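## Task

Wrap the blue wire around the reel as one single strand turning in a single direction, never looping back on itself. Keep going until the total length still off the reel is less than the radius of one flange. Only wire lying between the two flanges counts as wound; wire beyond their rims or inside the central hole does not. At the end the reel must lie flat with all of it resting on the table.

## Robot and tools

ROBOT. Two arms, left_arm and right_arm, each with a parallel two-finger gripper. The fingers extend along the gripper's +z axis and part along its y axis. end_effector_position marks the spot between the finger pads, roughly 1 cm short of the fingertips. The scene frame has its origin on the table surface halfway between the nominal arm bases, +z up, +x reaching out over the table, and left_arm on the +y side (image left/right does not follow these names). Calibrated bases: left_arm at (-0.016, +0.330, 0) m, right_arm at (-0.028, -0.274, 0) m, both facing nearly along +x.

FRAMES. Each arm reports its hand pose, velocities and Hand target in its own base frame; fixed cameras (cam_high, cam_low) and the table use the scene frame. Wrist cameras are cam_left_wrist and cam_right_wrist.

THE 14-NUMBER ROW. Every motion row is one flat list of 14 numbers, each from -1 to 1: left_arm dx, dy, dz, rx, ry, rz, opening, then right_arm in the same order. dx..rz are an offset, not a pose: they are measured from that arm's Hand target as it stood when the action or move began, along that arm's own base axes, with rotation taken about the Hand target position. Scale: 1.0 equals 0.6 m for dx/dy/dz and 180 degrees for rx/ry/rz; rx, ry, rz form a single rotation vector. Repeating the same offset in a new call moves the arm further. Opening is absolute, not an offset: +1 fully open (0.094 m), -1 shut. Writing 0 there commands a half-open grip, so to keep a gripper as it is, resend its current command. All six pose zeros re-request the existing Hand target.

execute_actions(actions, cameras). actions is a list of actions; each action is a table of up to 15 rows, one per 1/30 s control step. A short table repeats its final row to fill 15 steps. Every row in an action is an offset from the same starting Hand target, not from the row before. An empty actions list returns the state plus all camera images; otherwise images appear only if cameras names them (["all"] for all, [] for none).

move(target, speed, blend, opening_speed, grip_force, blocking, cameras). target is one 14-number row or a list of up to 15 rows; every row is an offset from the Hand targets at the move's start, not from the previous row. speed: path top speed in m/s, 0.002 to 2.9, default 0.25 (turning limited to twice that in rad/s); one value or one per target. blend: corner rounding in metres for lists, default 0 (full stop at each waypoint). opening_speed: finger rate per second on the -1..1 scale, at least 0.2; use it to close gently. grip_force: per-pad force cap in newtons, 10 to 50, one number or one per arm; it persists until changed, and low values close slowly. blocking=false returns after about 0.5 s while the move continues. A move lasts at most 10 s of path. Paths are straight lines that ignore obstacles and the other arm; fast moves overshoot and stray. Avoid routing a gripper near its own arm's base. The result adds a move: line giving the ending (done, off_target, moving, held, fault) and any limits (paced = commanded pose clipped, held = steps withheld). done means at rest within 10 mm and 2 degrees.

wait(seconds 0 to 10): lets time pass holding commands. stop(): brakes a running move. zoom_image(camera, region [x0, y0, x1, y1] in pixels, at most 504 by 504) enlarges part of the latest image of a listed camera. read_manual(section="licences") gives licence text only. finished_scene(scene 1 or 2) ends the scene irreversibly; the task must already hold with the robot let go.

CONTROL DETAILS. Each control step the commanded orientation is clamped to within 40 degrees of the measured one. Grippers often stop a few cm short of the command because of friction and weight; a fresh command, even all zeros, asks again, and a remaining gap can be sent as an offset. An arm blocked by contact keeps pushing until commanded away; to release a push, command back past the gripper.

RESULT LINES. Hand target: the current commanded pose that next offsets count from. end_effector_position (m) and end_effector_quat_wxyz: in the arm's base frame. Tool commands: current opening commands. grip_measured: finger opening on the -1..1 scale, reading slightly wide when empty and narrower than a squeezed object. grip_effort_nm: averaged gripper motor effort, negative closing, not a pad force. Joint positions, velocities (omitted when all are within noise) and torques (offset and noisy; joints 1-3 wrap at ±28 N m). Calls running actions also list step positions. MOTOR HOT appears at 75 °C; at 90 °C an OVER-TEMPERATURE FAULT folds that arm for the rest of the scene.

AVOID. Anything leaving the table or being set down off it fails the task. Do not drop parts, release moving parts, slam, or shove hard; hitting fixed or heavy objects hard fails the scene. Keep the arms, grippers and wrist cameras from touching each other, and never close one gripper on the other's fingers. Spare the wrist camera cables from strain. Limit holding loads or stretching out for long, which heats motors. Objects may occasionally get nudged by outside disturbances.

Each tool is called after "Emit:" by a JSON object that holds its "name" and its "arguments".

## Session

Emit:
{"name": "execute_actions", "arguments": {"actions": []}}

Scene clock: 0.00 s.
left_arm: end_effector_position=(+0.3882, +0.0244, +0.1098) grip_measured=+1.000 grip_effort_nm=n/a end_effector_quat_wxyz=(+0.609, -0.036, +0.792, +0.028) | right_arm: end_effector_position=(+0.4026, +0.0114, +0.1183) grip_measured=+1.000 grip_effort_nm=n/a end_effector_quat_wxyz=(+0.600, -0.016, +0.800, +0.016)
Joint positions: left_arm=[0.034 1.51 0.301 0.948 -0.056 -0.014 0.094] | right_arm=[0.01 1.497 0.382 0.832 -0.035 -0.004 0.094]
Joint velocities: within noise
Joint torques (N m): no reading
Heat: left arm: 32 °C; right arm: 27 °C.
Hand target: left_arm +0.3900, +0.0245, +0.1147; +0.614, -0.036, +0.788, +0.028 | right_arm +0.4047, +0.0114, +0.1242; +0.606, -0.016, +0.795, +0.016
Tool commands: left_gripper/opening=+1.0 right_gripper/opening=+1.0
camera_calibration:
cam_left_wrist: T_world_to_cam=[[0.106495, -0.992281, 0.0635364, -0.0279835], [-0.891623, -0.123583, -0.435586, 0.405063], [0.440076, -0.0102629, -0.897902, 0.037635], [0, 0, 0, 1]] pos_world=[0.347581, 0.0226775, 0.21201]
cam_right_wrist: T_world_to_cam=[[0.0638503, -0.995855, 0.0647755, -0.0258729], [-0.898891, -0.0855854, -0.429733, 0.421247], [0.433496, -0.0307875, -0.90063, 0.0451223], [0, 0, 0, 1]] pos_world=[0.360747, 0.0116761, 0.223338]

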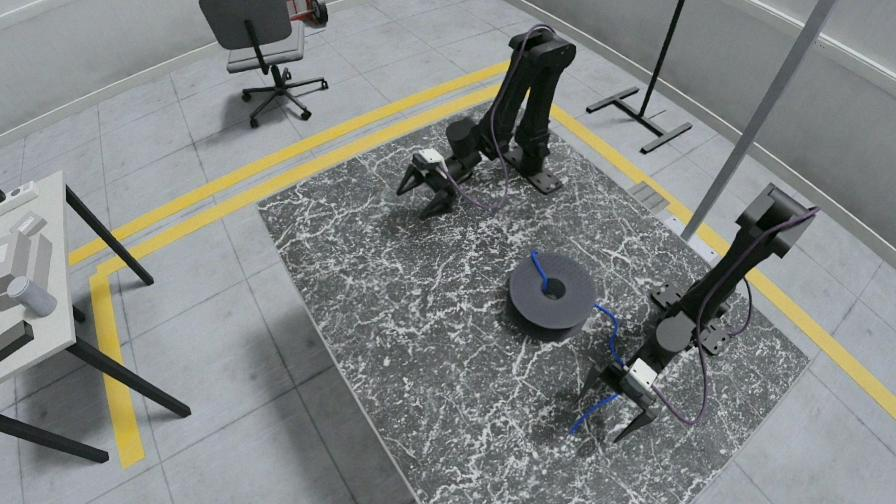

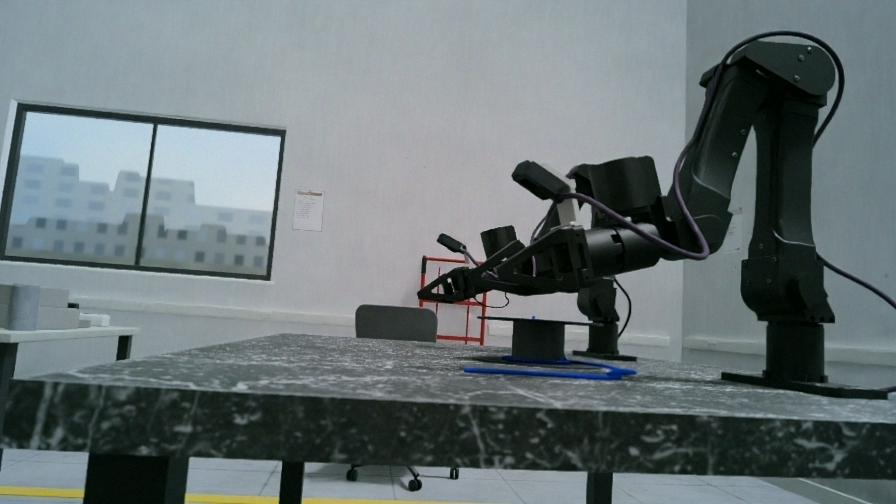

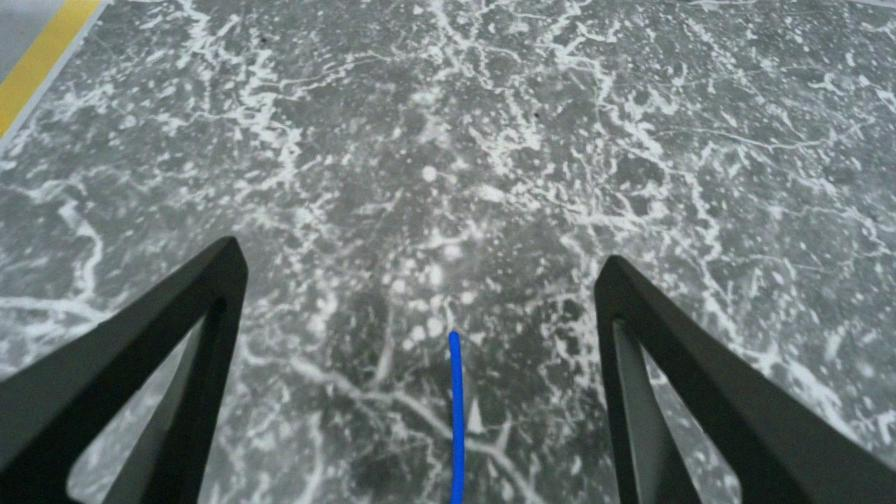

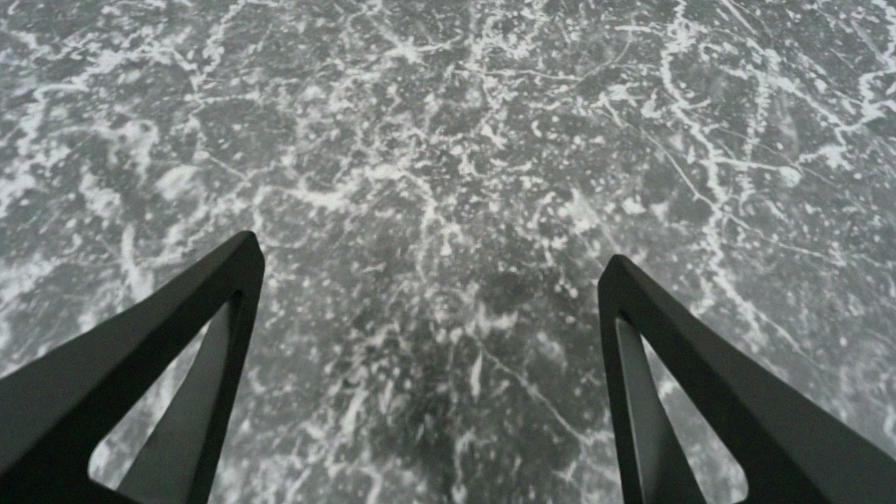

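Emit:
{"name": "zoom_image", "arguments": {"camera": "cam_high", "region": [480, 220, 720, 450]}}

Emit:
{"name": "zoom_image", "arguments": {"camera": "cam_low", "region": [420, 280, 680, 400]}}

Scaled by 2.100 from the camera's 896x504 image, which has a finer 1280x720 frame.

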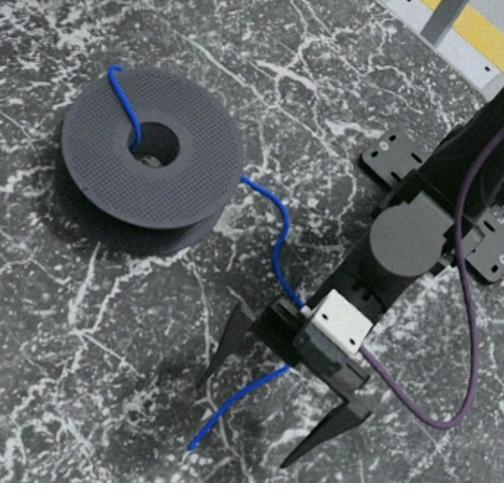

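Scaled by 1.938 from the camera's 896x504 image, which has a finer 1280x720 frame.

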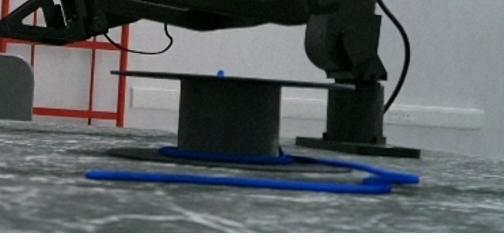

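Emit:
{"name": "move", "arguments": {"target": [[0,0,0.12,0,0,0,0.2,0,0,0.05,0,0,0,-0.5],[-0.3167,-0.3742,0.1755,0.0617,0.166,-0.2776,-0.3,0,0,0.05,0,0,0,-0.9]], "speed": [0.25,0.35], "blend": [0.03,0], "cameras": ["cam_left_wrist","cam_high"]}}

Emit:
{"name": "zoom_image", "arguments": {"camera": "cam_high", "region": [480, 220, 720, 450]}}

Scene clock: 58.97 s.
left_arm: end_effector_position=(+0.1975, -0.1980, +0.2053) grip_measured=-0.298 grip_effort_nm=-0.10 end_effector_quat_wxyz=(+0.339, +0.366, +0.854, -0.147) | right_arm: end_effector_position=(+0.3995, +0.0113, +0.1385) grip_measured=-0.898 grip_effort_nm=-0.14 end_effector_quat_wxyz=(+0.594, -0.016, +0.804, +0.016)
Joint positions: left_arm=[-0.771 0.929 0.918 -0.803 0.029 0.026 0.033] | right_arm=[0.01 1.379 0.424 0.655 -0.035 -0.004 0.005]
Joint torques (N m): left_arm=[-0.57 -1.4 10.77 1.85 -0.18 -0.05] | right_arm=[-0.16 -6.54 8.4 1.96 0.02 0]
Heat: left arm: 38 °C; right arm: 29 °C.
Hand target: left_arm +0.2001, -0.2000, +0.2200; +0.352, +0.361, +0.850, -0.149 | right_arm +0.4047, +0.0114, +0.1542; +0.606, -0.016, +0.795, +0.016
Off the commanded pose: left_arm 0.015 m, 2 deg | right_arm 0.017 m, 2 deg.
move: off_target (left_arm, right_arm); target 2's new opening was sent with right_arm's hand 0.017 m and 2 deg from that target
camera_calibration:
cam_left_wrist: T_world_to_cam=[[-0.690495, -0.721573, 0.0504801, -0.0207964], [-0.715077, 0.691463, 0.102687, 0.265101], [-0.109001, 0.0348078, -0.993432, 0.341931], [0, 0, 0, 1]] pos_world=[0.212479, -0.210215, 0.313512]
Images, in order (width x height): cam_high 896x504, cam_left_wrist 896x504.

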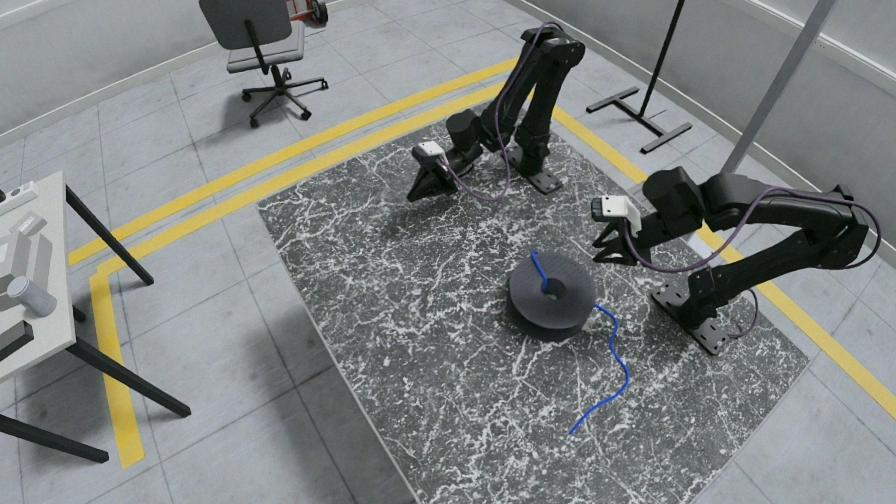

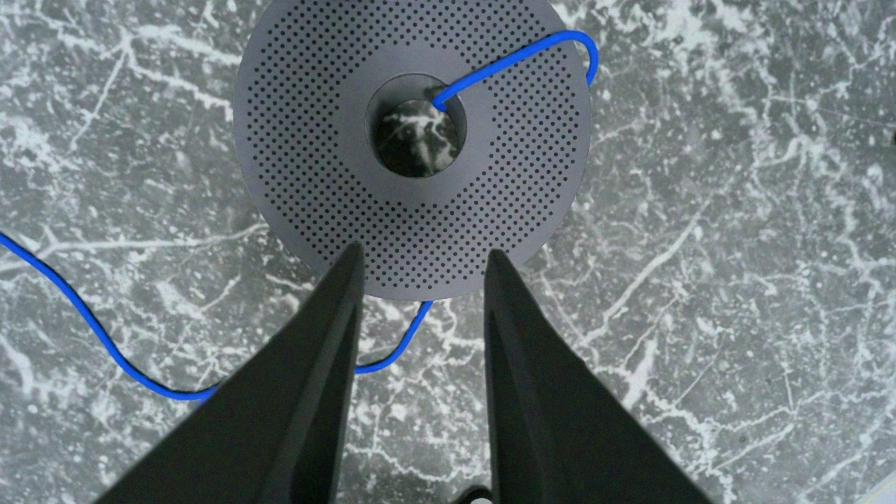

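Scaled by 2.100 from the camera's 896x504 image, which has a finer 1280x720 frame.

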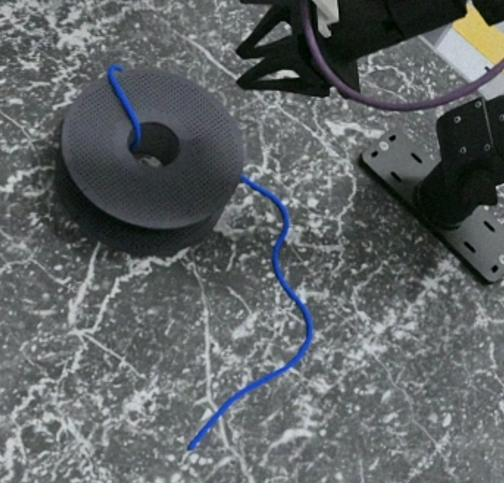

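Emit:
{"name": "execute_actions", "arguments": {"actions": [], "cameras": ["cam_high", "cam_low"]}}

Scene clock: 91.83 s.
left_arm: end_effector_position=(+0.1975, -0.1980, +0.2053) grip_measured=-0.298 grip_effort_nm=-0.10 end_effector_quat_wxyz=(+0.339, +0.366, +0.854, -0.147) | right_arm: end_effector_position=(+0.3995, +0.0113, +0.1385) grip_measured=-0.898 grip_effort_nm=-0.14 end_effector_quat_wxyz=(+0.594, -0.016, +0.804, +0.016)
Joint positions: left_arm=[-0.771 0.929 0.918 -0.803 0.029 0.026 0.033] | right_arm=[0.01 1.379 0.424 0.655 -0.035 -0.004 0.005]
Joint velocities: within noise
Joint torques (N m): left_arm=[-0.57 -1.42 10.73 1.84 -0.17 -0.05] | right_arm=[-0.1 -6.58 8.39 1.98 0.02 0.02]
Heat: left arm: 37 °C; right arm: 31 °C.
Hand target: left_arm +0.2001, -0.2000, +0.2200; +0.352, +0.361, +0.850, -0.149 | right_arm +0.4047, +0.0114, +0.1542; +0.606, -0.016, +0.795, +0.016
Tool commands: left_gripper/opening=-0.3 right_gripper/opening=-0.9
Off the commanded pose: left_arm 0.015 m, 2 deg | right_arm 0.017 m, 2 deg.
Images, in order (width x height): cam_high 896x504, cam_low 896x504.

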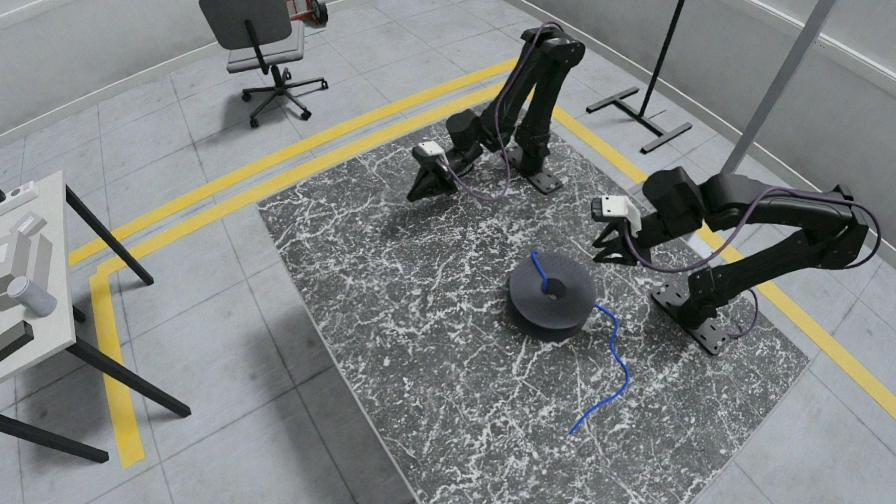

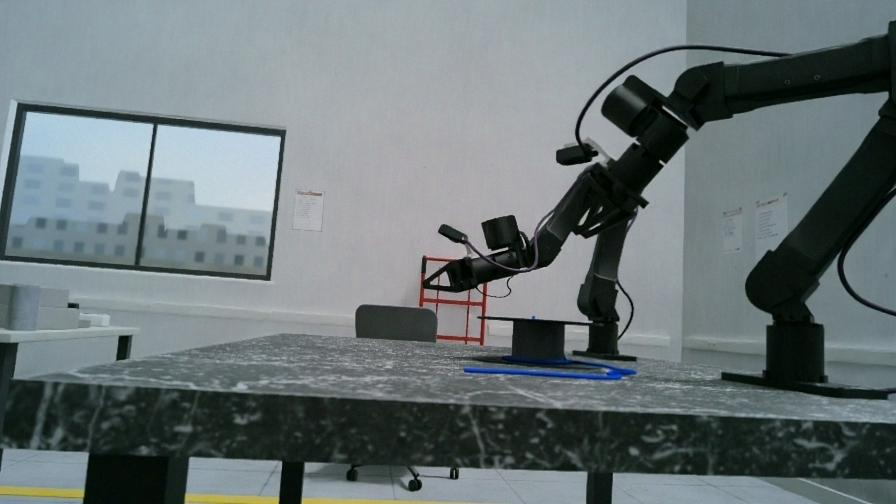

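Emit:
{"name": "zoom_image", "arguments": {"camera": "cam_low", "region": [440, 290, 680, 400]}}

Emit:
{"name": "zoom_image", "arguments": {"camera": "cam_high", "region": [470, 220, 680, 450]}}

Scaled by 2.100 from the camera's 896x504 image, which has a finer 1280x720 frame.

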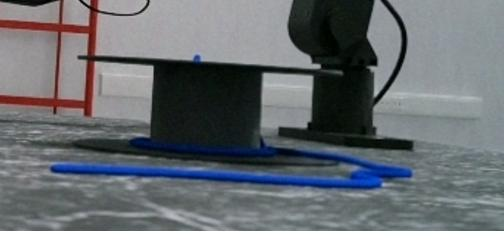

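Scaled by 2.191 from the camera's 896x504 image, which has a finer 1280x720 frame.

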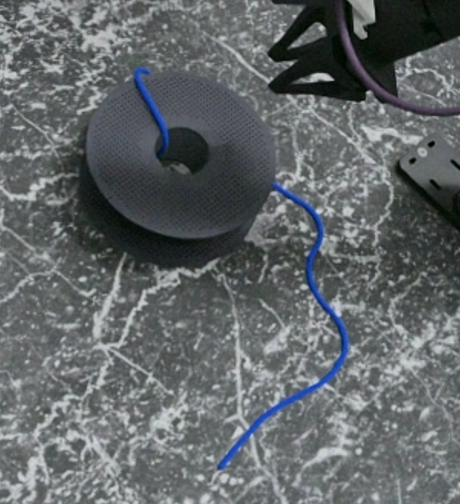

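Emit:
{"name": "move", "arguments": {"target": [0.0832,0.3,0,0,0,0.228,-0.3,-0.0395,0.451,-0.0737,0.1124,0.4055,-0.172,-0.9], "speed": 0.35, "cameras": ["cam_left_wrist", "cam_right_wrist"]}}

Scene clock: 166.57 s.
left_arm: end_effector_position=(+0.2491, -0.0197, +0.2174) grip_measured=-0.298 grip_effort_nm=-0.10 end_effector_quat_wxyz=(+0.379, +0.038, +0.925, -0.014) | right_arm: end_effector_position=(+0.3802, +0.2809, +0.1118) grip_measured=-0.898 grip_effort_nm=-0.13 end_effector_quat_wxyz=(+0.016, +0.288, +0.957, +0.022)
Joint positions: left_arm=[-0.089 0.807 0.918 -0.905 -0.008 -0.003 0.033] | right_arm=[0.634 2.408 2.435 -1.544 0 1.218 0.005]
Joint torques (N m): left_arm=[0.49 -0.55 7.36 2.02 0.03 0.1] | right_arm=[0.03 -12.23 8.38 0.11 0.01 0.11]
Heat: left arm: 38 °C; right arm: 32 °C.
Hand target: left_arm +0.2499, -0.0200, +0.2199; +0.382, +0.040, +0.923, -0.016 | right_arm +0.3810, +0.2820, +0.1100; +0.000, +0.292, +0.956, +0.000
Off the commanded pose: left_arm 0.003 m, 1 deg | right_arm 0.002 m, 3 deg.
joint sent to its limit (right arm) — joint 4 (wrist pitch), lower limit. The joint targets are off in orientation, not in position.
move: off_target (right_arm)
camera_calibration:
cam_left_wrist: T_world_to_cam=[[-0.0350024, -0.998407, 0.044247, -0.0244612], [-0.995827, 0.0385771, 0.0827028, 0.238929], [-0.084278, -0.0411676, -0.995592, 0.346212], [0, 0, 0, 1]] pos_world=[0.266254, -0.0193868, 0.326008]
cam_right_wrist: T_world_to_cam=[[-0.4879, -0.871587, -0.0478518, 0.431846], [-0.612343, 0.302681, 0.730356, 0.0736458], [-0.622085, 0.385643, -0.681388, 0.3171], [0, 0, 0, 1]] pos_world=[0.453057, 0.231813, 0.182945]
Images, in order (width x height): cam_left_wrist 896x504, cam_right_wrist 896x504.

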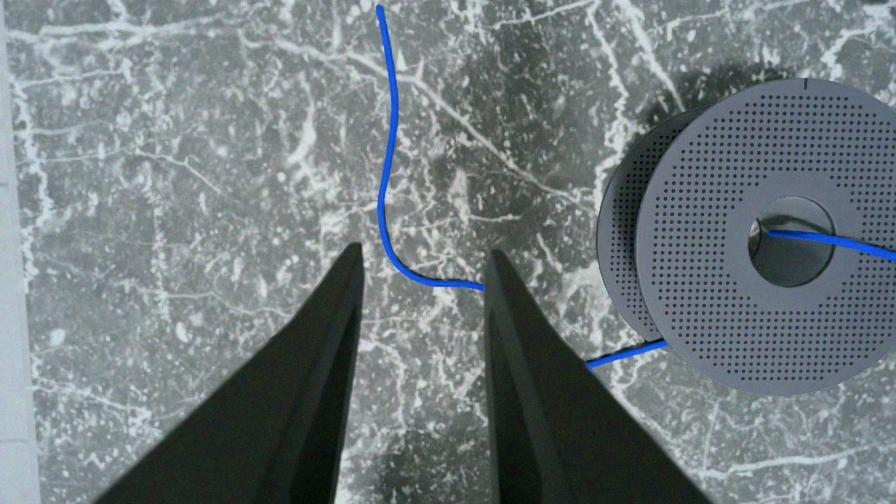

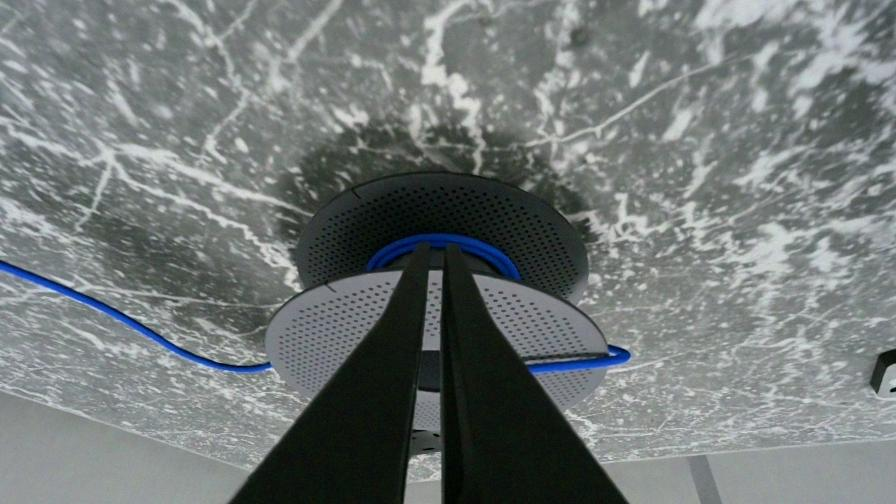

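Emit:
{"name": "zoom_image", "arguments": {"camera": "cam_right_wrist", "region": [260, 160, 660, 410]}}

Scaled by 1.260 from the camera's 896x504 image, which has a finer 1280x720 frame.

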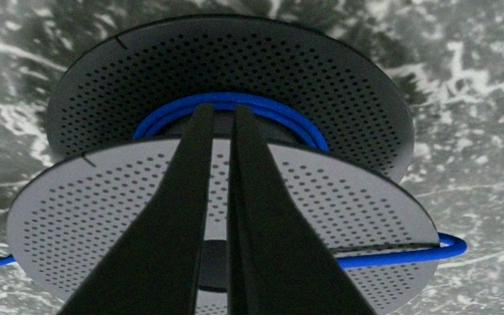

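Emit:
{"name": "move", "arguments": {"target": [0.1068,-0.18,-0.1832,-0.113,0.2358,0.3205,-0.3,0,0,0,0,0,0,-0.9], "speed": 0.35, "cameras": ["cam_left_wrist"]}}

Scene clock: 202.50 s.
left_arm: end_effector_position=(+0.3092, -0.1282, +0.1043) grip_measured=-0.298 grip_effort_nm=-0.10 end_effector_quat_wxyz=(-0.001, -0.462, +0.887, +0.002) | right_arm: end_effector_position=(+0.3801, +0.2809, +0.1118) grip_measured=-0.898 grip_effort_nm=-0.13 end_effector_quat_wxyz=(+0.016, +0.288, +0.957, +0.022)
Joint positions: left_arm=[-0.396 1.818 1.5 -1.258 -0.001 -1.356 0.033] | right_arm=[0.634 2.408 2.435 -1.544 -0.001 1.218 0.005]
Joint torques (N m): left_arm=[0.49 -7.34 9.22 0.24 -0.06 -0.1] | right_arm=[-0.1 -12.15 8.46 0.12 0.02 0.14]
Heat: left arm: 36 °C; right arm: 31 °C.
Hand target: left_arm +0.3140, -0.1280, +0.1101; +0.000, -0.470, +0.883, +0.000 | right_arm +0.3810, +0.2821, +0.1100; +0.000, +0.292, +0.956, +0.000
Off the commanded pose: left_arm 0.007 m, 1 deg | right_arm 0.002 m, 3 deg.
joint sent to its limit (right arm) — joint 4 (wrist pitch), lower limit. The joint targets are off in orientation, not in position.
move: off_target (right_arm)
camera_calibration:
cam_left_wrist: T_world_to_cam=[[0.85515, -0.518371, -0.00328359, -0.334353], [-0.336534, -0.559972, 0.757084, -0.0386588], [-0.394289, -0.646315, -0.653309, 0.216871], [0, 0, 0, 1]] pos_world=[0.358422, -0.0547996, 0.169854]
Images, in order (width x height): cam_left_wrist 896x504.

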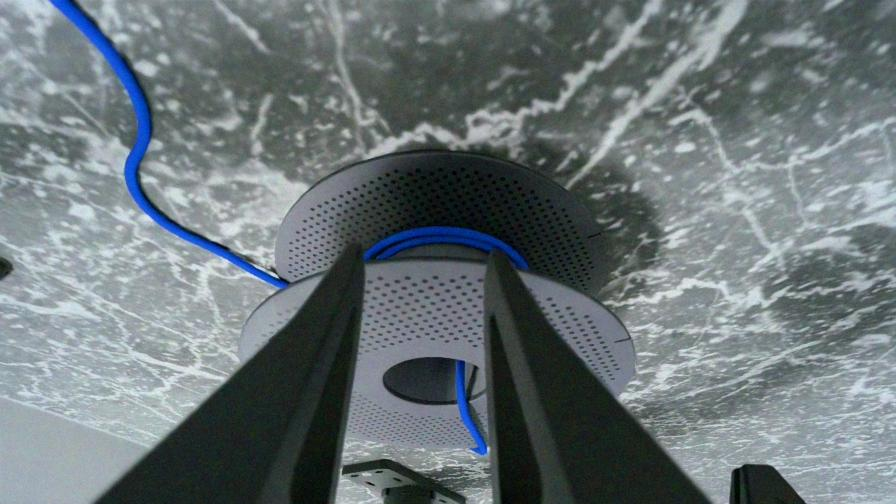

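Emit:
{"name": "zoom_image", "arguments": {"camera": "cam_left_wrist", "region": [230, 140, 650, 380]}}

Scaled by 1.200 from the camera's 896x504 image, which has a finer 1280x720 frame.

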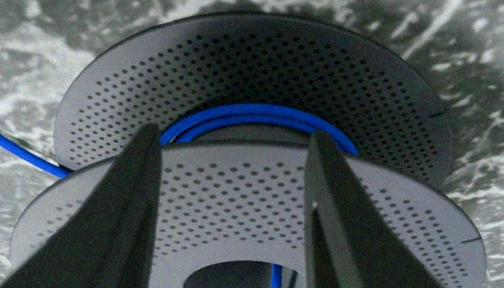

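Emit:
{"name": "execute_actions", "arguments": {"actions": [], "cameras": ["cam_low"]}}

Emit:
{"name": "zoom_image", "arguments": {"camera": "cam_low", "region": [480, 310, 640, 390]}}

Scene clock: 225.33 s.
left_arm: end_effector_position=(+0.3092, -0.1282, +0.1043) grip_measured=-0.298 grip_effort_nm=-0.10 end_effector_quat_wxyz=(-0.001, -0.462, +0.887, +0.002) | right_arm: end_effector_position=(+0.3801, +0.2809, +0.1118) grip_measured=-0.898 grip_effort_nm=-0.14 end_effector_quat_wxyz=(+0.016, +0.288, +0.957, +0.022)
Joint positions: left_arm=[-0.396 1.818 1.5 -1.258 0 -1.357 0.033] | right_arm=[0.634 2.408 2.435 -1.544 -0.001 1.218 0.005]
Joint velocities: within noise
Joint torques (N m): left_arm=[0.49 -7.27 9.22 0.24 -0.07 -0.08] | right_arm=[0.01 -12.33 8.42 0.11 0.07 0.1]
Heat: left arm: 38 °C; right arm: 31 °C.
Hand target: left_arm +0.3141, -0.1281, +0.1101; +0.000, -0.470, +0.883, +0.000 | right_arm +0.3810, +0.2821, +0.1100; +0.000, +0.292, +0.956, +0.000
Tool commands: left_gripper/opening=-0.3 right_gripper/opening=-0.9
Off the commanded pose: left_arm 0.007 m, 1 deg | right_arm 0.002 m, 3 deg.
Images, in order (width x height): cam_low 896x504.

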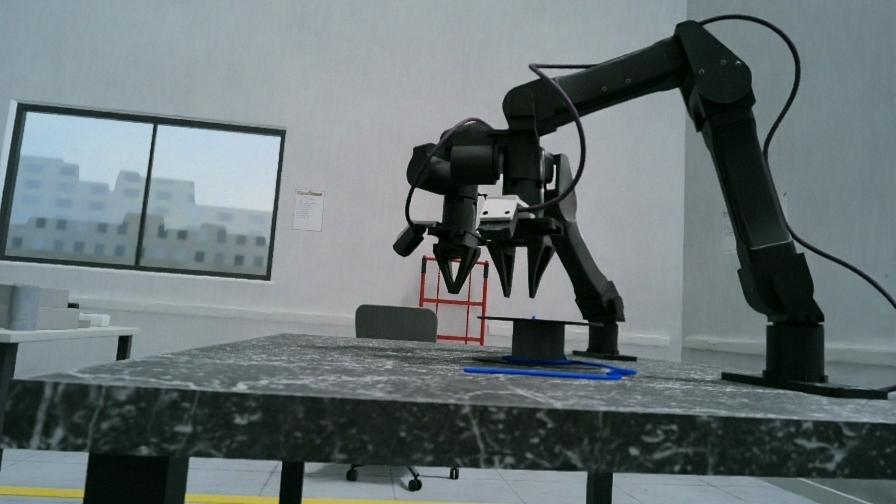

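Scaled by 3.150 from the camera's 896x504 image, which has a finer 1280x720 frame.

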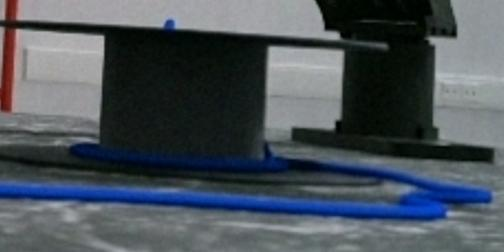

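Emit:
{"name": "move", "arguments": {"target": [[-0.0235,0.2968,0.2332,0.139,-0.2158,-0.2449,-0.3,0,0,0.15,0,0,0,-0.9],[-0.0235,0.2968,0.2332,0.139,-0.2158,-0.2449,-0.3,-0.205,0.1183,0.15,0,0,0.5,-0.9],[-0.0235,0.2968,0.2332,0.139,-0.2158,-0.2449,-0.3,-0.4467,0.1833,0,0,0,1.0,-0.9]], "speed": 0.35, "blend": [0.02,0.04,0], "cameras": ["cam_right_wrist", "cam_left_wrist"]}}

Scene clock: 263.80 s.
left_arm: end_effector_position=(+0.3007, +0.0497, +0.2527) grip_measured=-0.298 grip_effort_nm=-0.10 end_effector_quat_wxyz=(+0.379, -0.078, +0.922, +0.034) | right_arm: end_effector_position=(+0.1138, +0.3922, +0.0984) grip_measured=-0.898 grip_effort_nm=-0.13 end_effector_quat_wxyz=(+0.018, +0.955, -0.298, +0.004)
Joint positions: left_arm=[0.152 1.057 1.149 -0.883 -0.014 -0.01 0.033] | right_arm=[1.289 2.156 1.955 -1.407 0.007 -1.248 0.005]
Joint torques (N m): left_arm=[0.54 -2.92 5.46 2.17 0.03 0.1] | right_arm=[-0.17 -16.61 4.86 0.28 -0.09 -0.13]
Heat: left arm: 38 °C; right arm: 31 °C.
Hand target: left_arm +0.3000, +0.0501, +0.2499; +0.381, -0.076, +0.921, +0.032 | right_arm +0.1129, +0.3921, +0.1101; +0.000, +0.956, -0.292, -0.001
Off the commanded pose: left_arm 0.003 m, 0 deg | right_arm 0.012 m, 2 deg.
move: off_target (right_arm)
camera_calibration:
cam_left_wrist: T_world_to_cam=[[0.213258, -0.975961, 0.044956, -0.0308424], [-0.974604, -0.209292, 0.0796516, 0.291361], [-0.068328, -0.0608006, -0.995809, 0.384739], [0, 0, 0, 1]] pos_world=[0.316827, 0.054271, 0.361306]
cam_right_wrist: T_world_to_cam=[[0.506443, 0.861657, -0.0326082, -0.396239], [0.576478, -0.31022, 0.755934, -0.0107645], [0.64124, -0.401636, -0.653835, 0.26165], [0, 0, 0, 1]] pos_world=[0.0390975, 0.44317, 0.166292]
Images, in order (width x height): cam_left_wrist 896x504, cam_right_wrist 896x504.

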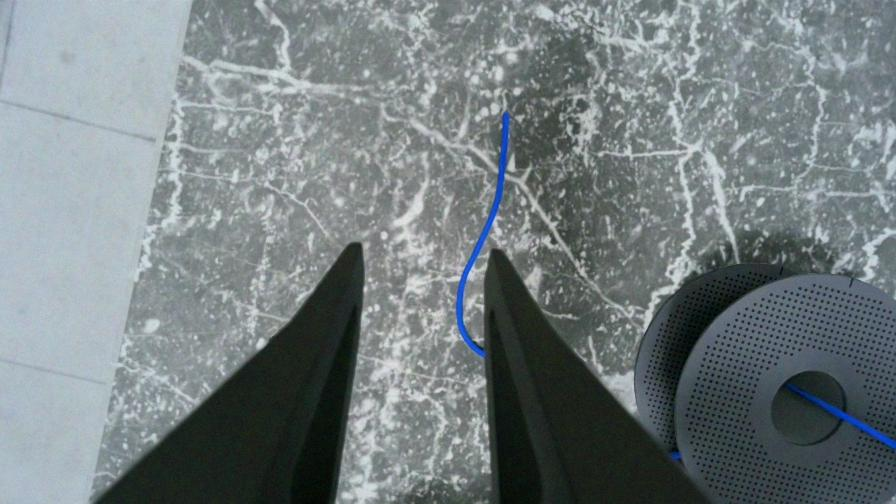

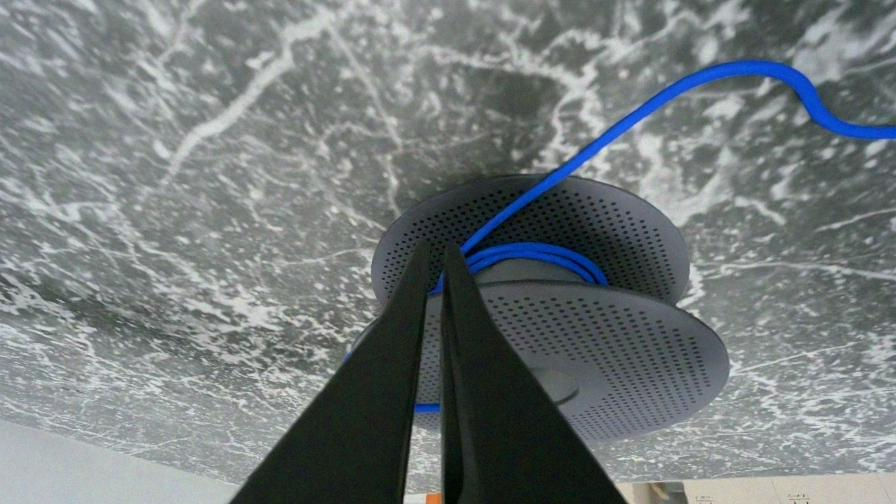

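Emit:
{"name": "zoom_image", "arguments": {"camera": "cam_right_wrist", "region": [340, 150, 740, 430]}}

Scaled by 1.260 from the camera's 896x504 image, which has a finer 1280x720 frame.

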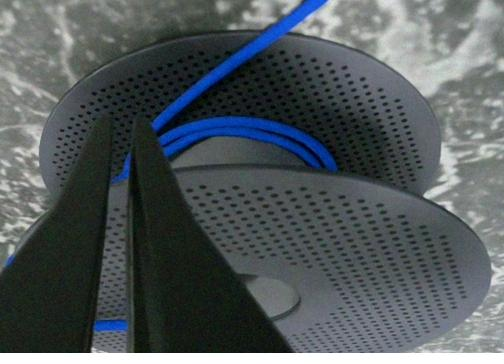

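Emit:
{"name": "move", "arguments": {"target": [[0,0,0,0,0,0,-0.3,0.241,-0.0635,0.0833,0,0,-0.425,-0.9],[0,0,0,0,0,0,-0.3,0.241,-0.0635,-0.0168,0,0,-0.85,-0.9]], "speed": 0.4, "blend": [0.02,0], "cameras": ["cam_right_wrist", "cam_left_wrist"]}}

Scene clock: 338.03 s.
left_arm: end_effector_position=(+0.3007, +0.0497, +0.2527) grip_measured=-0.298 grip_effort_nm=-0.10 end_effector_quat_wxyz=(+0.379, -0.078, +0.922, +0.034) | right_arm: end_effector_position=(+0.2571, +0.3534, +0.1048) grip_measured=-0.898 grip_effort_nm=-0.13 end_effector_quat_wxyz=(-0.001, +0.056, +0.998, +0.001)
Joint positions: left_arm=[0.152 1.057 1.149 -0.883 -0.014 -0.01 0.033] | right_arm=[0.939 2.254 2.142 -1.457 -0.002 1.051 0.005]
Joint torques (N m): left_arm=[0.54 -2.96 5.48 2.17 0.02 0.11] | right_arm=[0.02 -13.04 4.81 0.43 0.03 0.15]
Heat: left arm: 37 °C; right arm: 35 °C.
Hand target: left_arm +0.3000, +0.0501, +0.2499; +0.381, -0.076, +0.921, +0.032 | right_arm +0.2576, +0.3540, +0.1000; +0.000, +0.061, +0.998, +0.000
Off the commanded pose: left_arm 0.003 m, 0 deg | right_arm 0.005 m, 1 deg.
move: done
camera_calibration:
cam_left_wrist: T_world_to_cam=[[0.213258, -0.975961, 0.044956, -0.0308424], [-0.974604, -0.209292, 0.0796516, 0.291361], [-0.068328, -0.0608006, -0.995809, 0.384739], [0, 0, 0, 1]] pos_world=[0.316827, 0.054271, 0.361306]
cam_right_wrist: T_world_to_cam=[[-0.0385548, -0.999256, -0.000913748, 0.359381], [-0.664587, 0.0249592, 0.746794, 0.0912493], [-0.746215, 0.0293998, -0.665055, 0.363912], [0, 0, 0, 1]] pos_world=[0.346056, 0.346137, 0.174205]
Images, in order (width x height): cam_left_wrist 896x504, cam_right_wrist 896x504.

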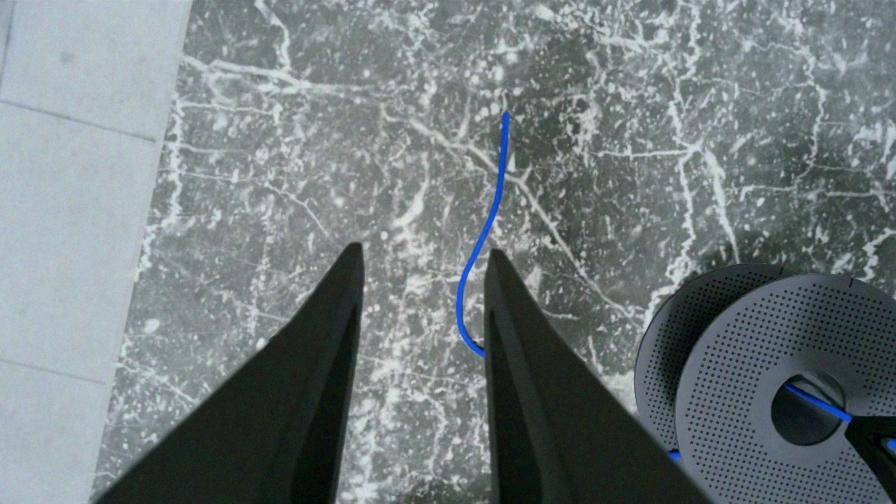

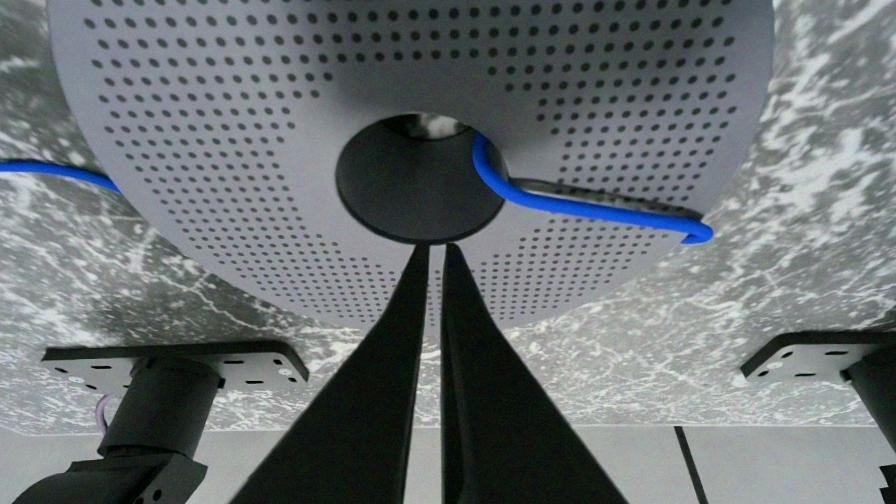

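Emit:
{"name": "move", "arguments": {"target": [[0,0,0,0,0,0,-0.3,0.0015,0.0025,-0.1,0,0,0,-0.9],[0,0,0,0,0,0,-0.3,0.0015,0.0025,-0.1,0,0,0,0.03]], "speed": 0.15, "grip_force": [50,35], "opening_speed": 0.5, "cameras": ["cam_right_wrist"]}}

Scene clock: 351.60 s.
left_arm: end_effector_position=(+0.3007, +0.0497, +0.2527) grip_measured=-0.298 grip_effort_nm=-0.10 end_effector_quat_wxyz=(+0.379, -0.078, +0.922, +0.034) | right_arm: end_effector_position=(+0.2582, +0.3582, +0.0558) grip_measured=-0.216 grip_effort_nm=1.25 end_effector_quat_wxyz=(+0.002, +0.058, +0.998, +0.015)
Joint positions: left_arm=[0.152 1.057 1.149 -0.883 -0.014 -0.01 0.033] | right_arm=[0.939 2.237 1.918 -1.223 -0.013 1.056 0.037]
Joint torques (N m): left_arm=[0.55 -2.95 5.45 2.17 0.03 0.1] | right_arm=[0.13 -10.74 4.96 0.5 0.14 0.06]
Heat: left arm: 38 °C; right arm: 33 °C.
Hand target: left_arm +0.3000, +0.0501, +0.2499; +0.381, -0.076, +0.921, +0.032 | right_arm +0.2584, +0.3553, +0.0398; +0.000, +0.061, +0.998, +0.000
Off the commanded pose: left_arm 0.003 m, 0 deg | right_arm 0.016 m, 2 deg.
grip_force (N): 50, 35
move: off_target (right_arm)
camera_calibration:
cam_right_wrist: T_world_to_cam=[[-0.0436905, -0.998614, -0.0293454, 0.366856], [-0.670009, 0.00749993, 0.742315, 0.136348], [-0.741066, 0.0520938, -0.669409, 0.322858], [0, 0, 0, 1]] pos_world=[0.346642, 0.348506, 0.125676]
Images, in order (width x height): cam_right_wrist 896x504.

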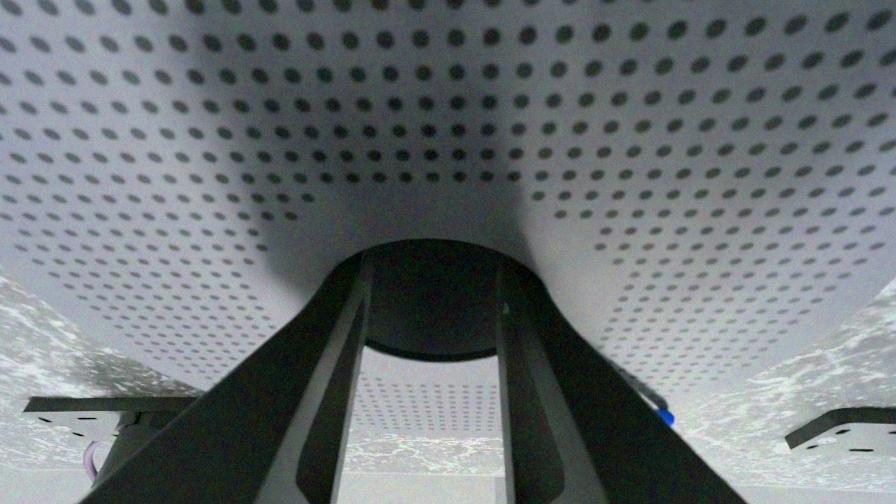

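Emit:
{"name": "move", "arguments": {"target": [0,0,0,0,0,0,-0.3,0.221,-0.228,0.008,0,0,0,0.03], "speed": 0.1, "cameras": ["cam_left_wrist", "cam_high", "cam_right_wrist"]}}

Scene clock: 369.60 s.
left_arm: end_effector_position=(+0.3007, +0.0497, +0.2527) grip_measured=-0.298 grip_effort_nm=-0.10 end_effector_quat_wxyz=(+0.379, -0.078, +0.922, +0.034) | right_arm: end_effector_position=(+0.3853, +0.2307, +0.0602) grip_measured=-0.171 grip_effort_nm=1.25 end_effector_quat_wxyz=(+0.002, +0.066, +0.997, +0.035)
Joint positions: left_arm=[0.152 1.057 1.149 -0.883 -0.014 -0.01 0.033] | right_arm=[0.515 2.255 1.963 -1.237 -0.056 0.649 0.039]
Joint torques (N m): left_arm=[0.54 -2.92 5.44 2.17 0.02 0.09] | right_arm=[-0.8 -9.43 7.41 0.16 0.56 -0.26]
Heat: left arm: 38 °C; right arm: 31 °C.
Hand target: left_arm +0.3000, +0.0501, +0.2499; +0.381, -0.076, +0.921, +0.032 | right_arm +0.3910, +0.2186, +0.0447; +0.000, +0.061, +0.998, +0.000
Off the commanded pose: left_arm 0.003 m, 0 deg | right_arm 0.021 m, 4 deg.
grip_force (N): 50, 35
move: off_target (right_arm)
camera_calibration:
cam_left_wrist: T_world_to_cam=[[0.213258, -0.975961, 0.044956, -0.0308424], [-0.974604, -0.209292, 0.0796516, 0.291361], [-0.068328, -0.0608006, -0.995809, 0.384739], [0, 0, 0, 1]] pos_world=[0.316827, 0.054271, 0.361306]
cam_right_wrist: T_world_to_cam=[[-0.059643, -0.995907, -0.0679121, 0.253033], [-0.67124, -0.0103418, 0.741168, 0.223864], [-0.738837, 0.0897908, -0.667876, 0.416964], [0, 0, 0, 1]] pos_world=[0.473427, 0.216873, 0.129743]
Images, in order (width x height): cam_high 896x504, cam_left_wrist 896x504, cam_right_wrist 896x504.

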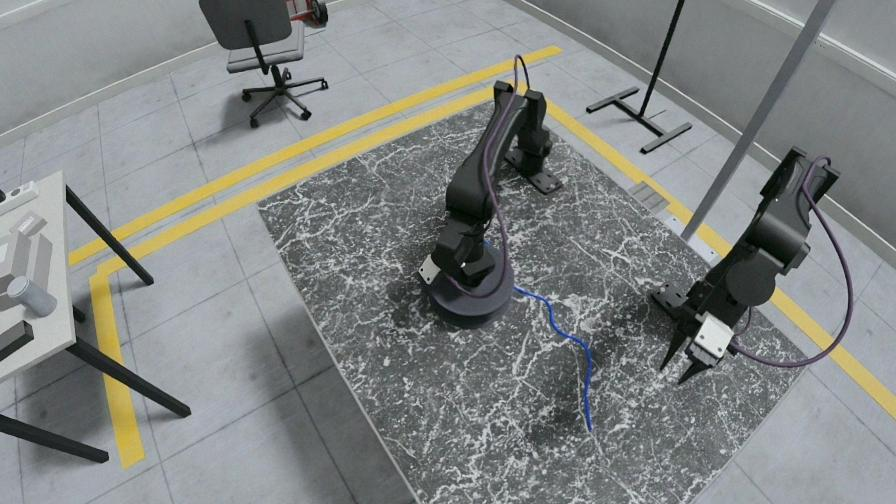

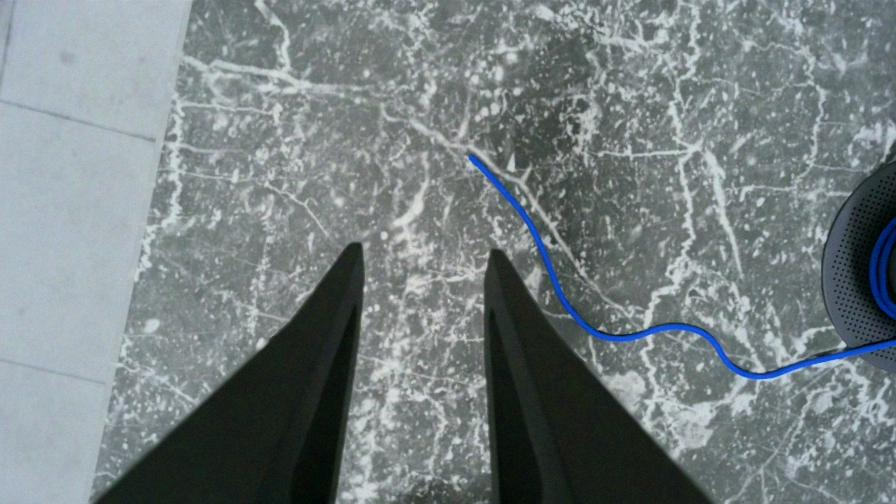

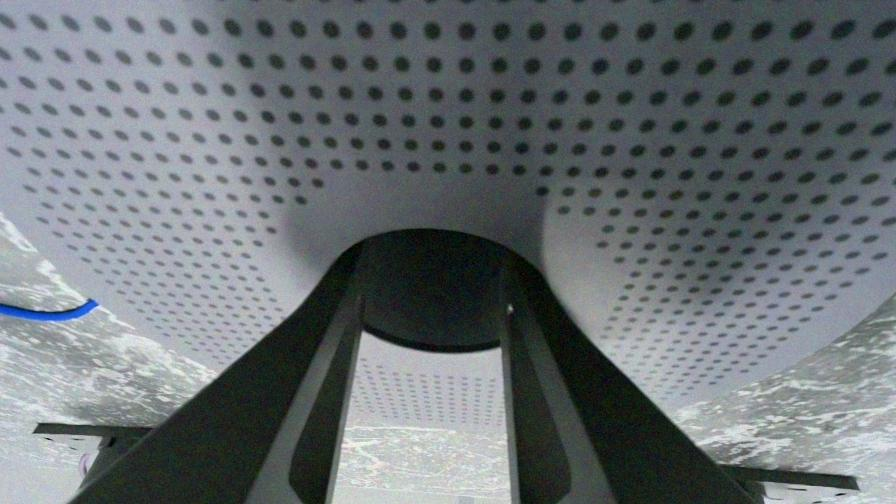

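Emit:
{"name": "move", "arguments": {"target": [-0.095,-0.4785,-0.2998,-0.0383,-0.0803,-0.3836,-0.1,0,0,0,0,0,0,0.03], "speed": 0.3, "cameras": ["cam_left_wrist", "cam_high"]}}

Scene clock: 426.50 s.
left_arm: end_effector_position=(+0.2497, -0.2363, +0.0759) grip_measured=-0.102 grip_effort_nm=0.15 end_effector_quat_wxyz=(+0.439, +0.425, +0.753, -0.245) | right_arm: end_effector_position=(+0.3853, +0.2307, +0.0602) grip_measured=-0.171 grip_effort_nm=1.25 end_effector_quat_wxyz=(+0.002, +0.066, +0.997, +0.035)
Joint positions: left_arm=[-0.552 1.31 0.327 0.414 0.405 0.252 0.042] | right_arm=[0.515 2.255 1.963 -1.237 -0.056 0.649 0.039]
Joint torques (N m): left_arm=[-0.44 -3.08 4.51 2.42 0.18 0.11] | right_arm=[-0.65 -9.37 7.43 0.17 0.58 -0.22]
Heat: left arm: 39 °C; right arm: 30 °C.
Hand target: left_arm +0.2429, -0.2371, +0.0701; +0.433, +0.433, +0.750, -0.251 | right_arm +0.3910, +0.2186, +0.0447; +0.000, +0.061, +0.998, +0.000
Off the commanded pose: left_arm 0.009 m, 1 deg | right_arm 0.020 m, 4 deg.
grip_force (N): 50, 35
move: off_target (right_arm)
camera_calibration:
cam_left_wrist: T_world_to_cam=[[-0.837369, -0.543914, 0.0545031, 0.0725204], [-0.543358, 0.817291, -0.191823, 0.351419], [0.0597906, -0.190242, -0.979915, 0.124129], [0, 0, 0, 1]] pos_world=[0.244251, -0.224152, 0.185093]
Images, in order (width x height): cam_high 896x504, cam_left_wrist 896x504.

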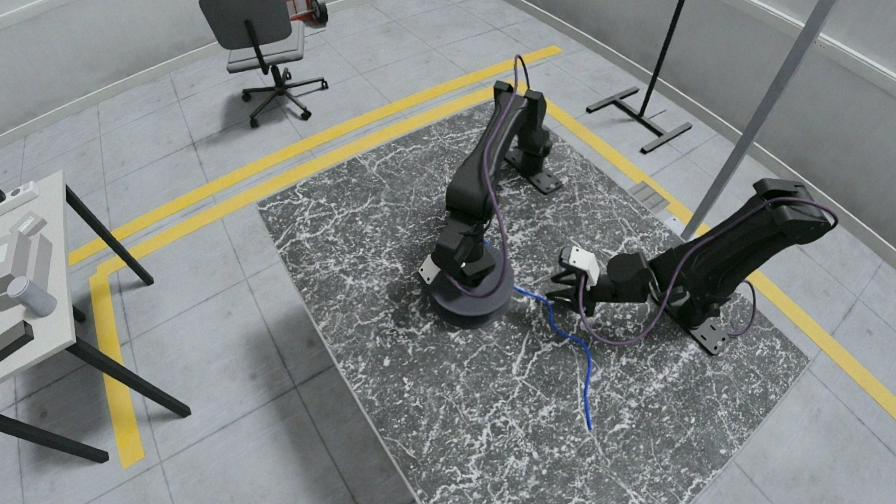

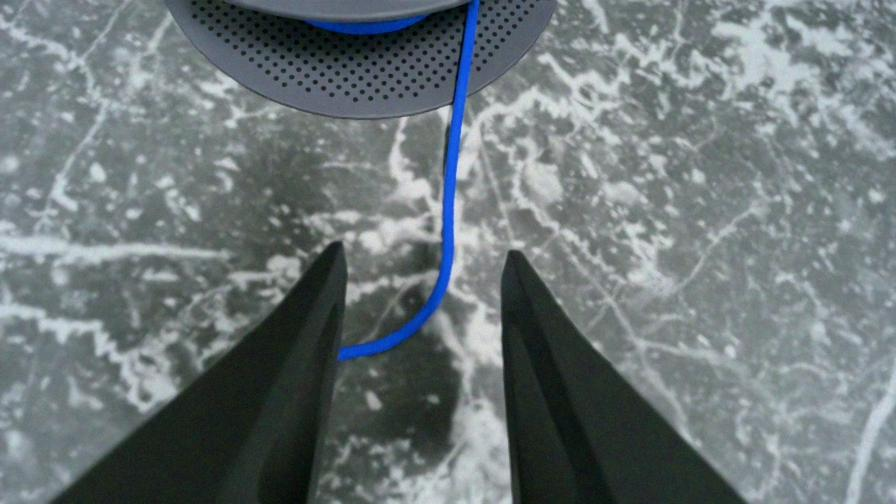

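Emit:
{"name": "move", "arguments": {"target": [0.0077,-0.0328,-0.0885,0,0,0,-0.1,0,0,0,0,0,0,0.03], "speed": 0.12, "cameras": ["cam_left_wrist"]}}

Scene clock: 445.93 s.
left_arm: end_effector_position=(+0.2520, -0.2582, +0.0222) grip_measured=-0.102 grip_effort_nm=0.15 end_effector_quat_wxyz=(+0.438, +0.434, +0.746, -0.251) | right_arm: end_effector_position=(+0.3853, +0.2307, +0.0602) grip_measured=-0.171 grip_effort_nm=1.25 end_effector_quat_wxyz=(+0.002, +0.066, +0.997, +0.035)
Joint positions: left_arm=[-0.618 1.703 0.289 0.86 0.372 0.226 0.042] | right_arm=[0.515 2.255 1.963 -1.237 -0.056 0.649 0.039]
Joint torques (N m): left_arm=[-0.7 -4.33 2.74 2.42 -0.03 0] | right_arm=[-0.84 -9.28 7.34 0.14 0.55 -0.25]
Heat: left arm: 41 °C; right arm: 30 °C.
Hand target: left_arm +0.2475, -0.2568, +0.0170; +0.433, +0.433, +0.750, -0.251 | right_arm +0.3910, +0.2186, +0.0447; +0.000, +0.061, +0.998, +0.000
Off the commanded pose: left_arm 0.007 m, 1 deg | right_arm 0.020 m, 4 deg.
grip_force (N): 50, 35
move: off_target (right_arm)
camera_calibration:
cam_left_wrist: T_world_to_cam=[[-0.850432, -0.523277, 0.0542849, 0.0741504], [-0.522851, 0.829268, -0.197335, 0.358323], [0.0582444, -0.196203, -0.978832, 0.0660088], [0, 0, 0, 1]] pos_world=[0.246565, -0.245394, 0.131296]
Images, in order (width x height): cam_left_wrist 896x504.

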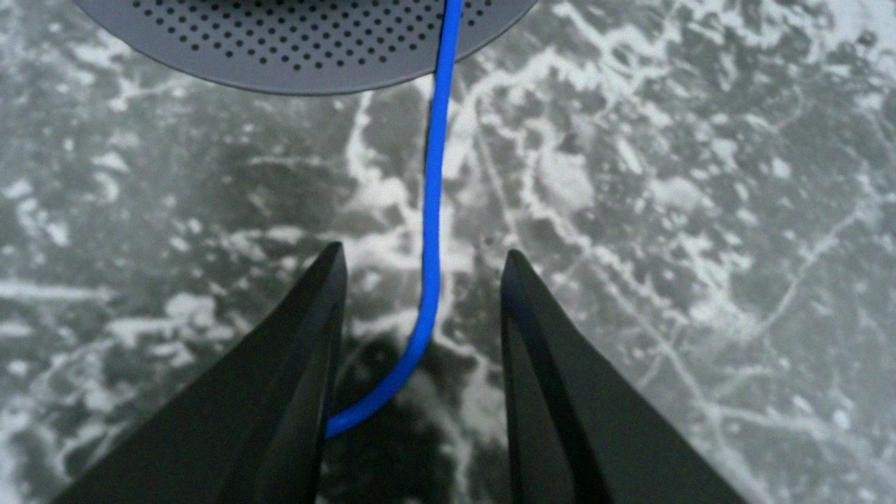

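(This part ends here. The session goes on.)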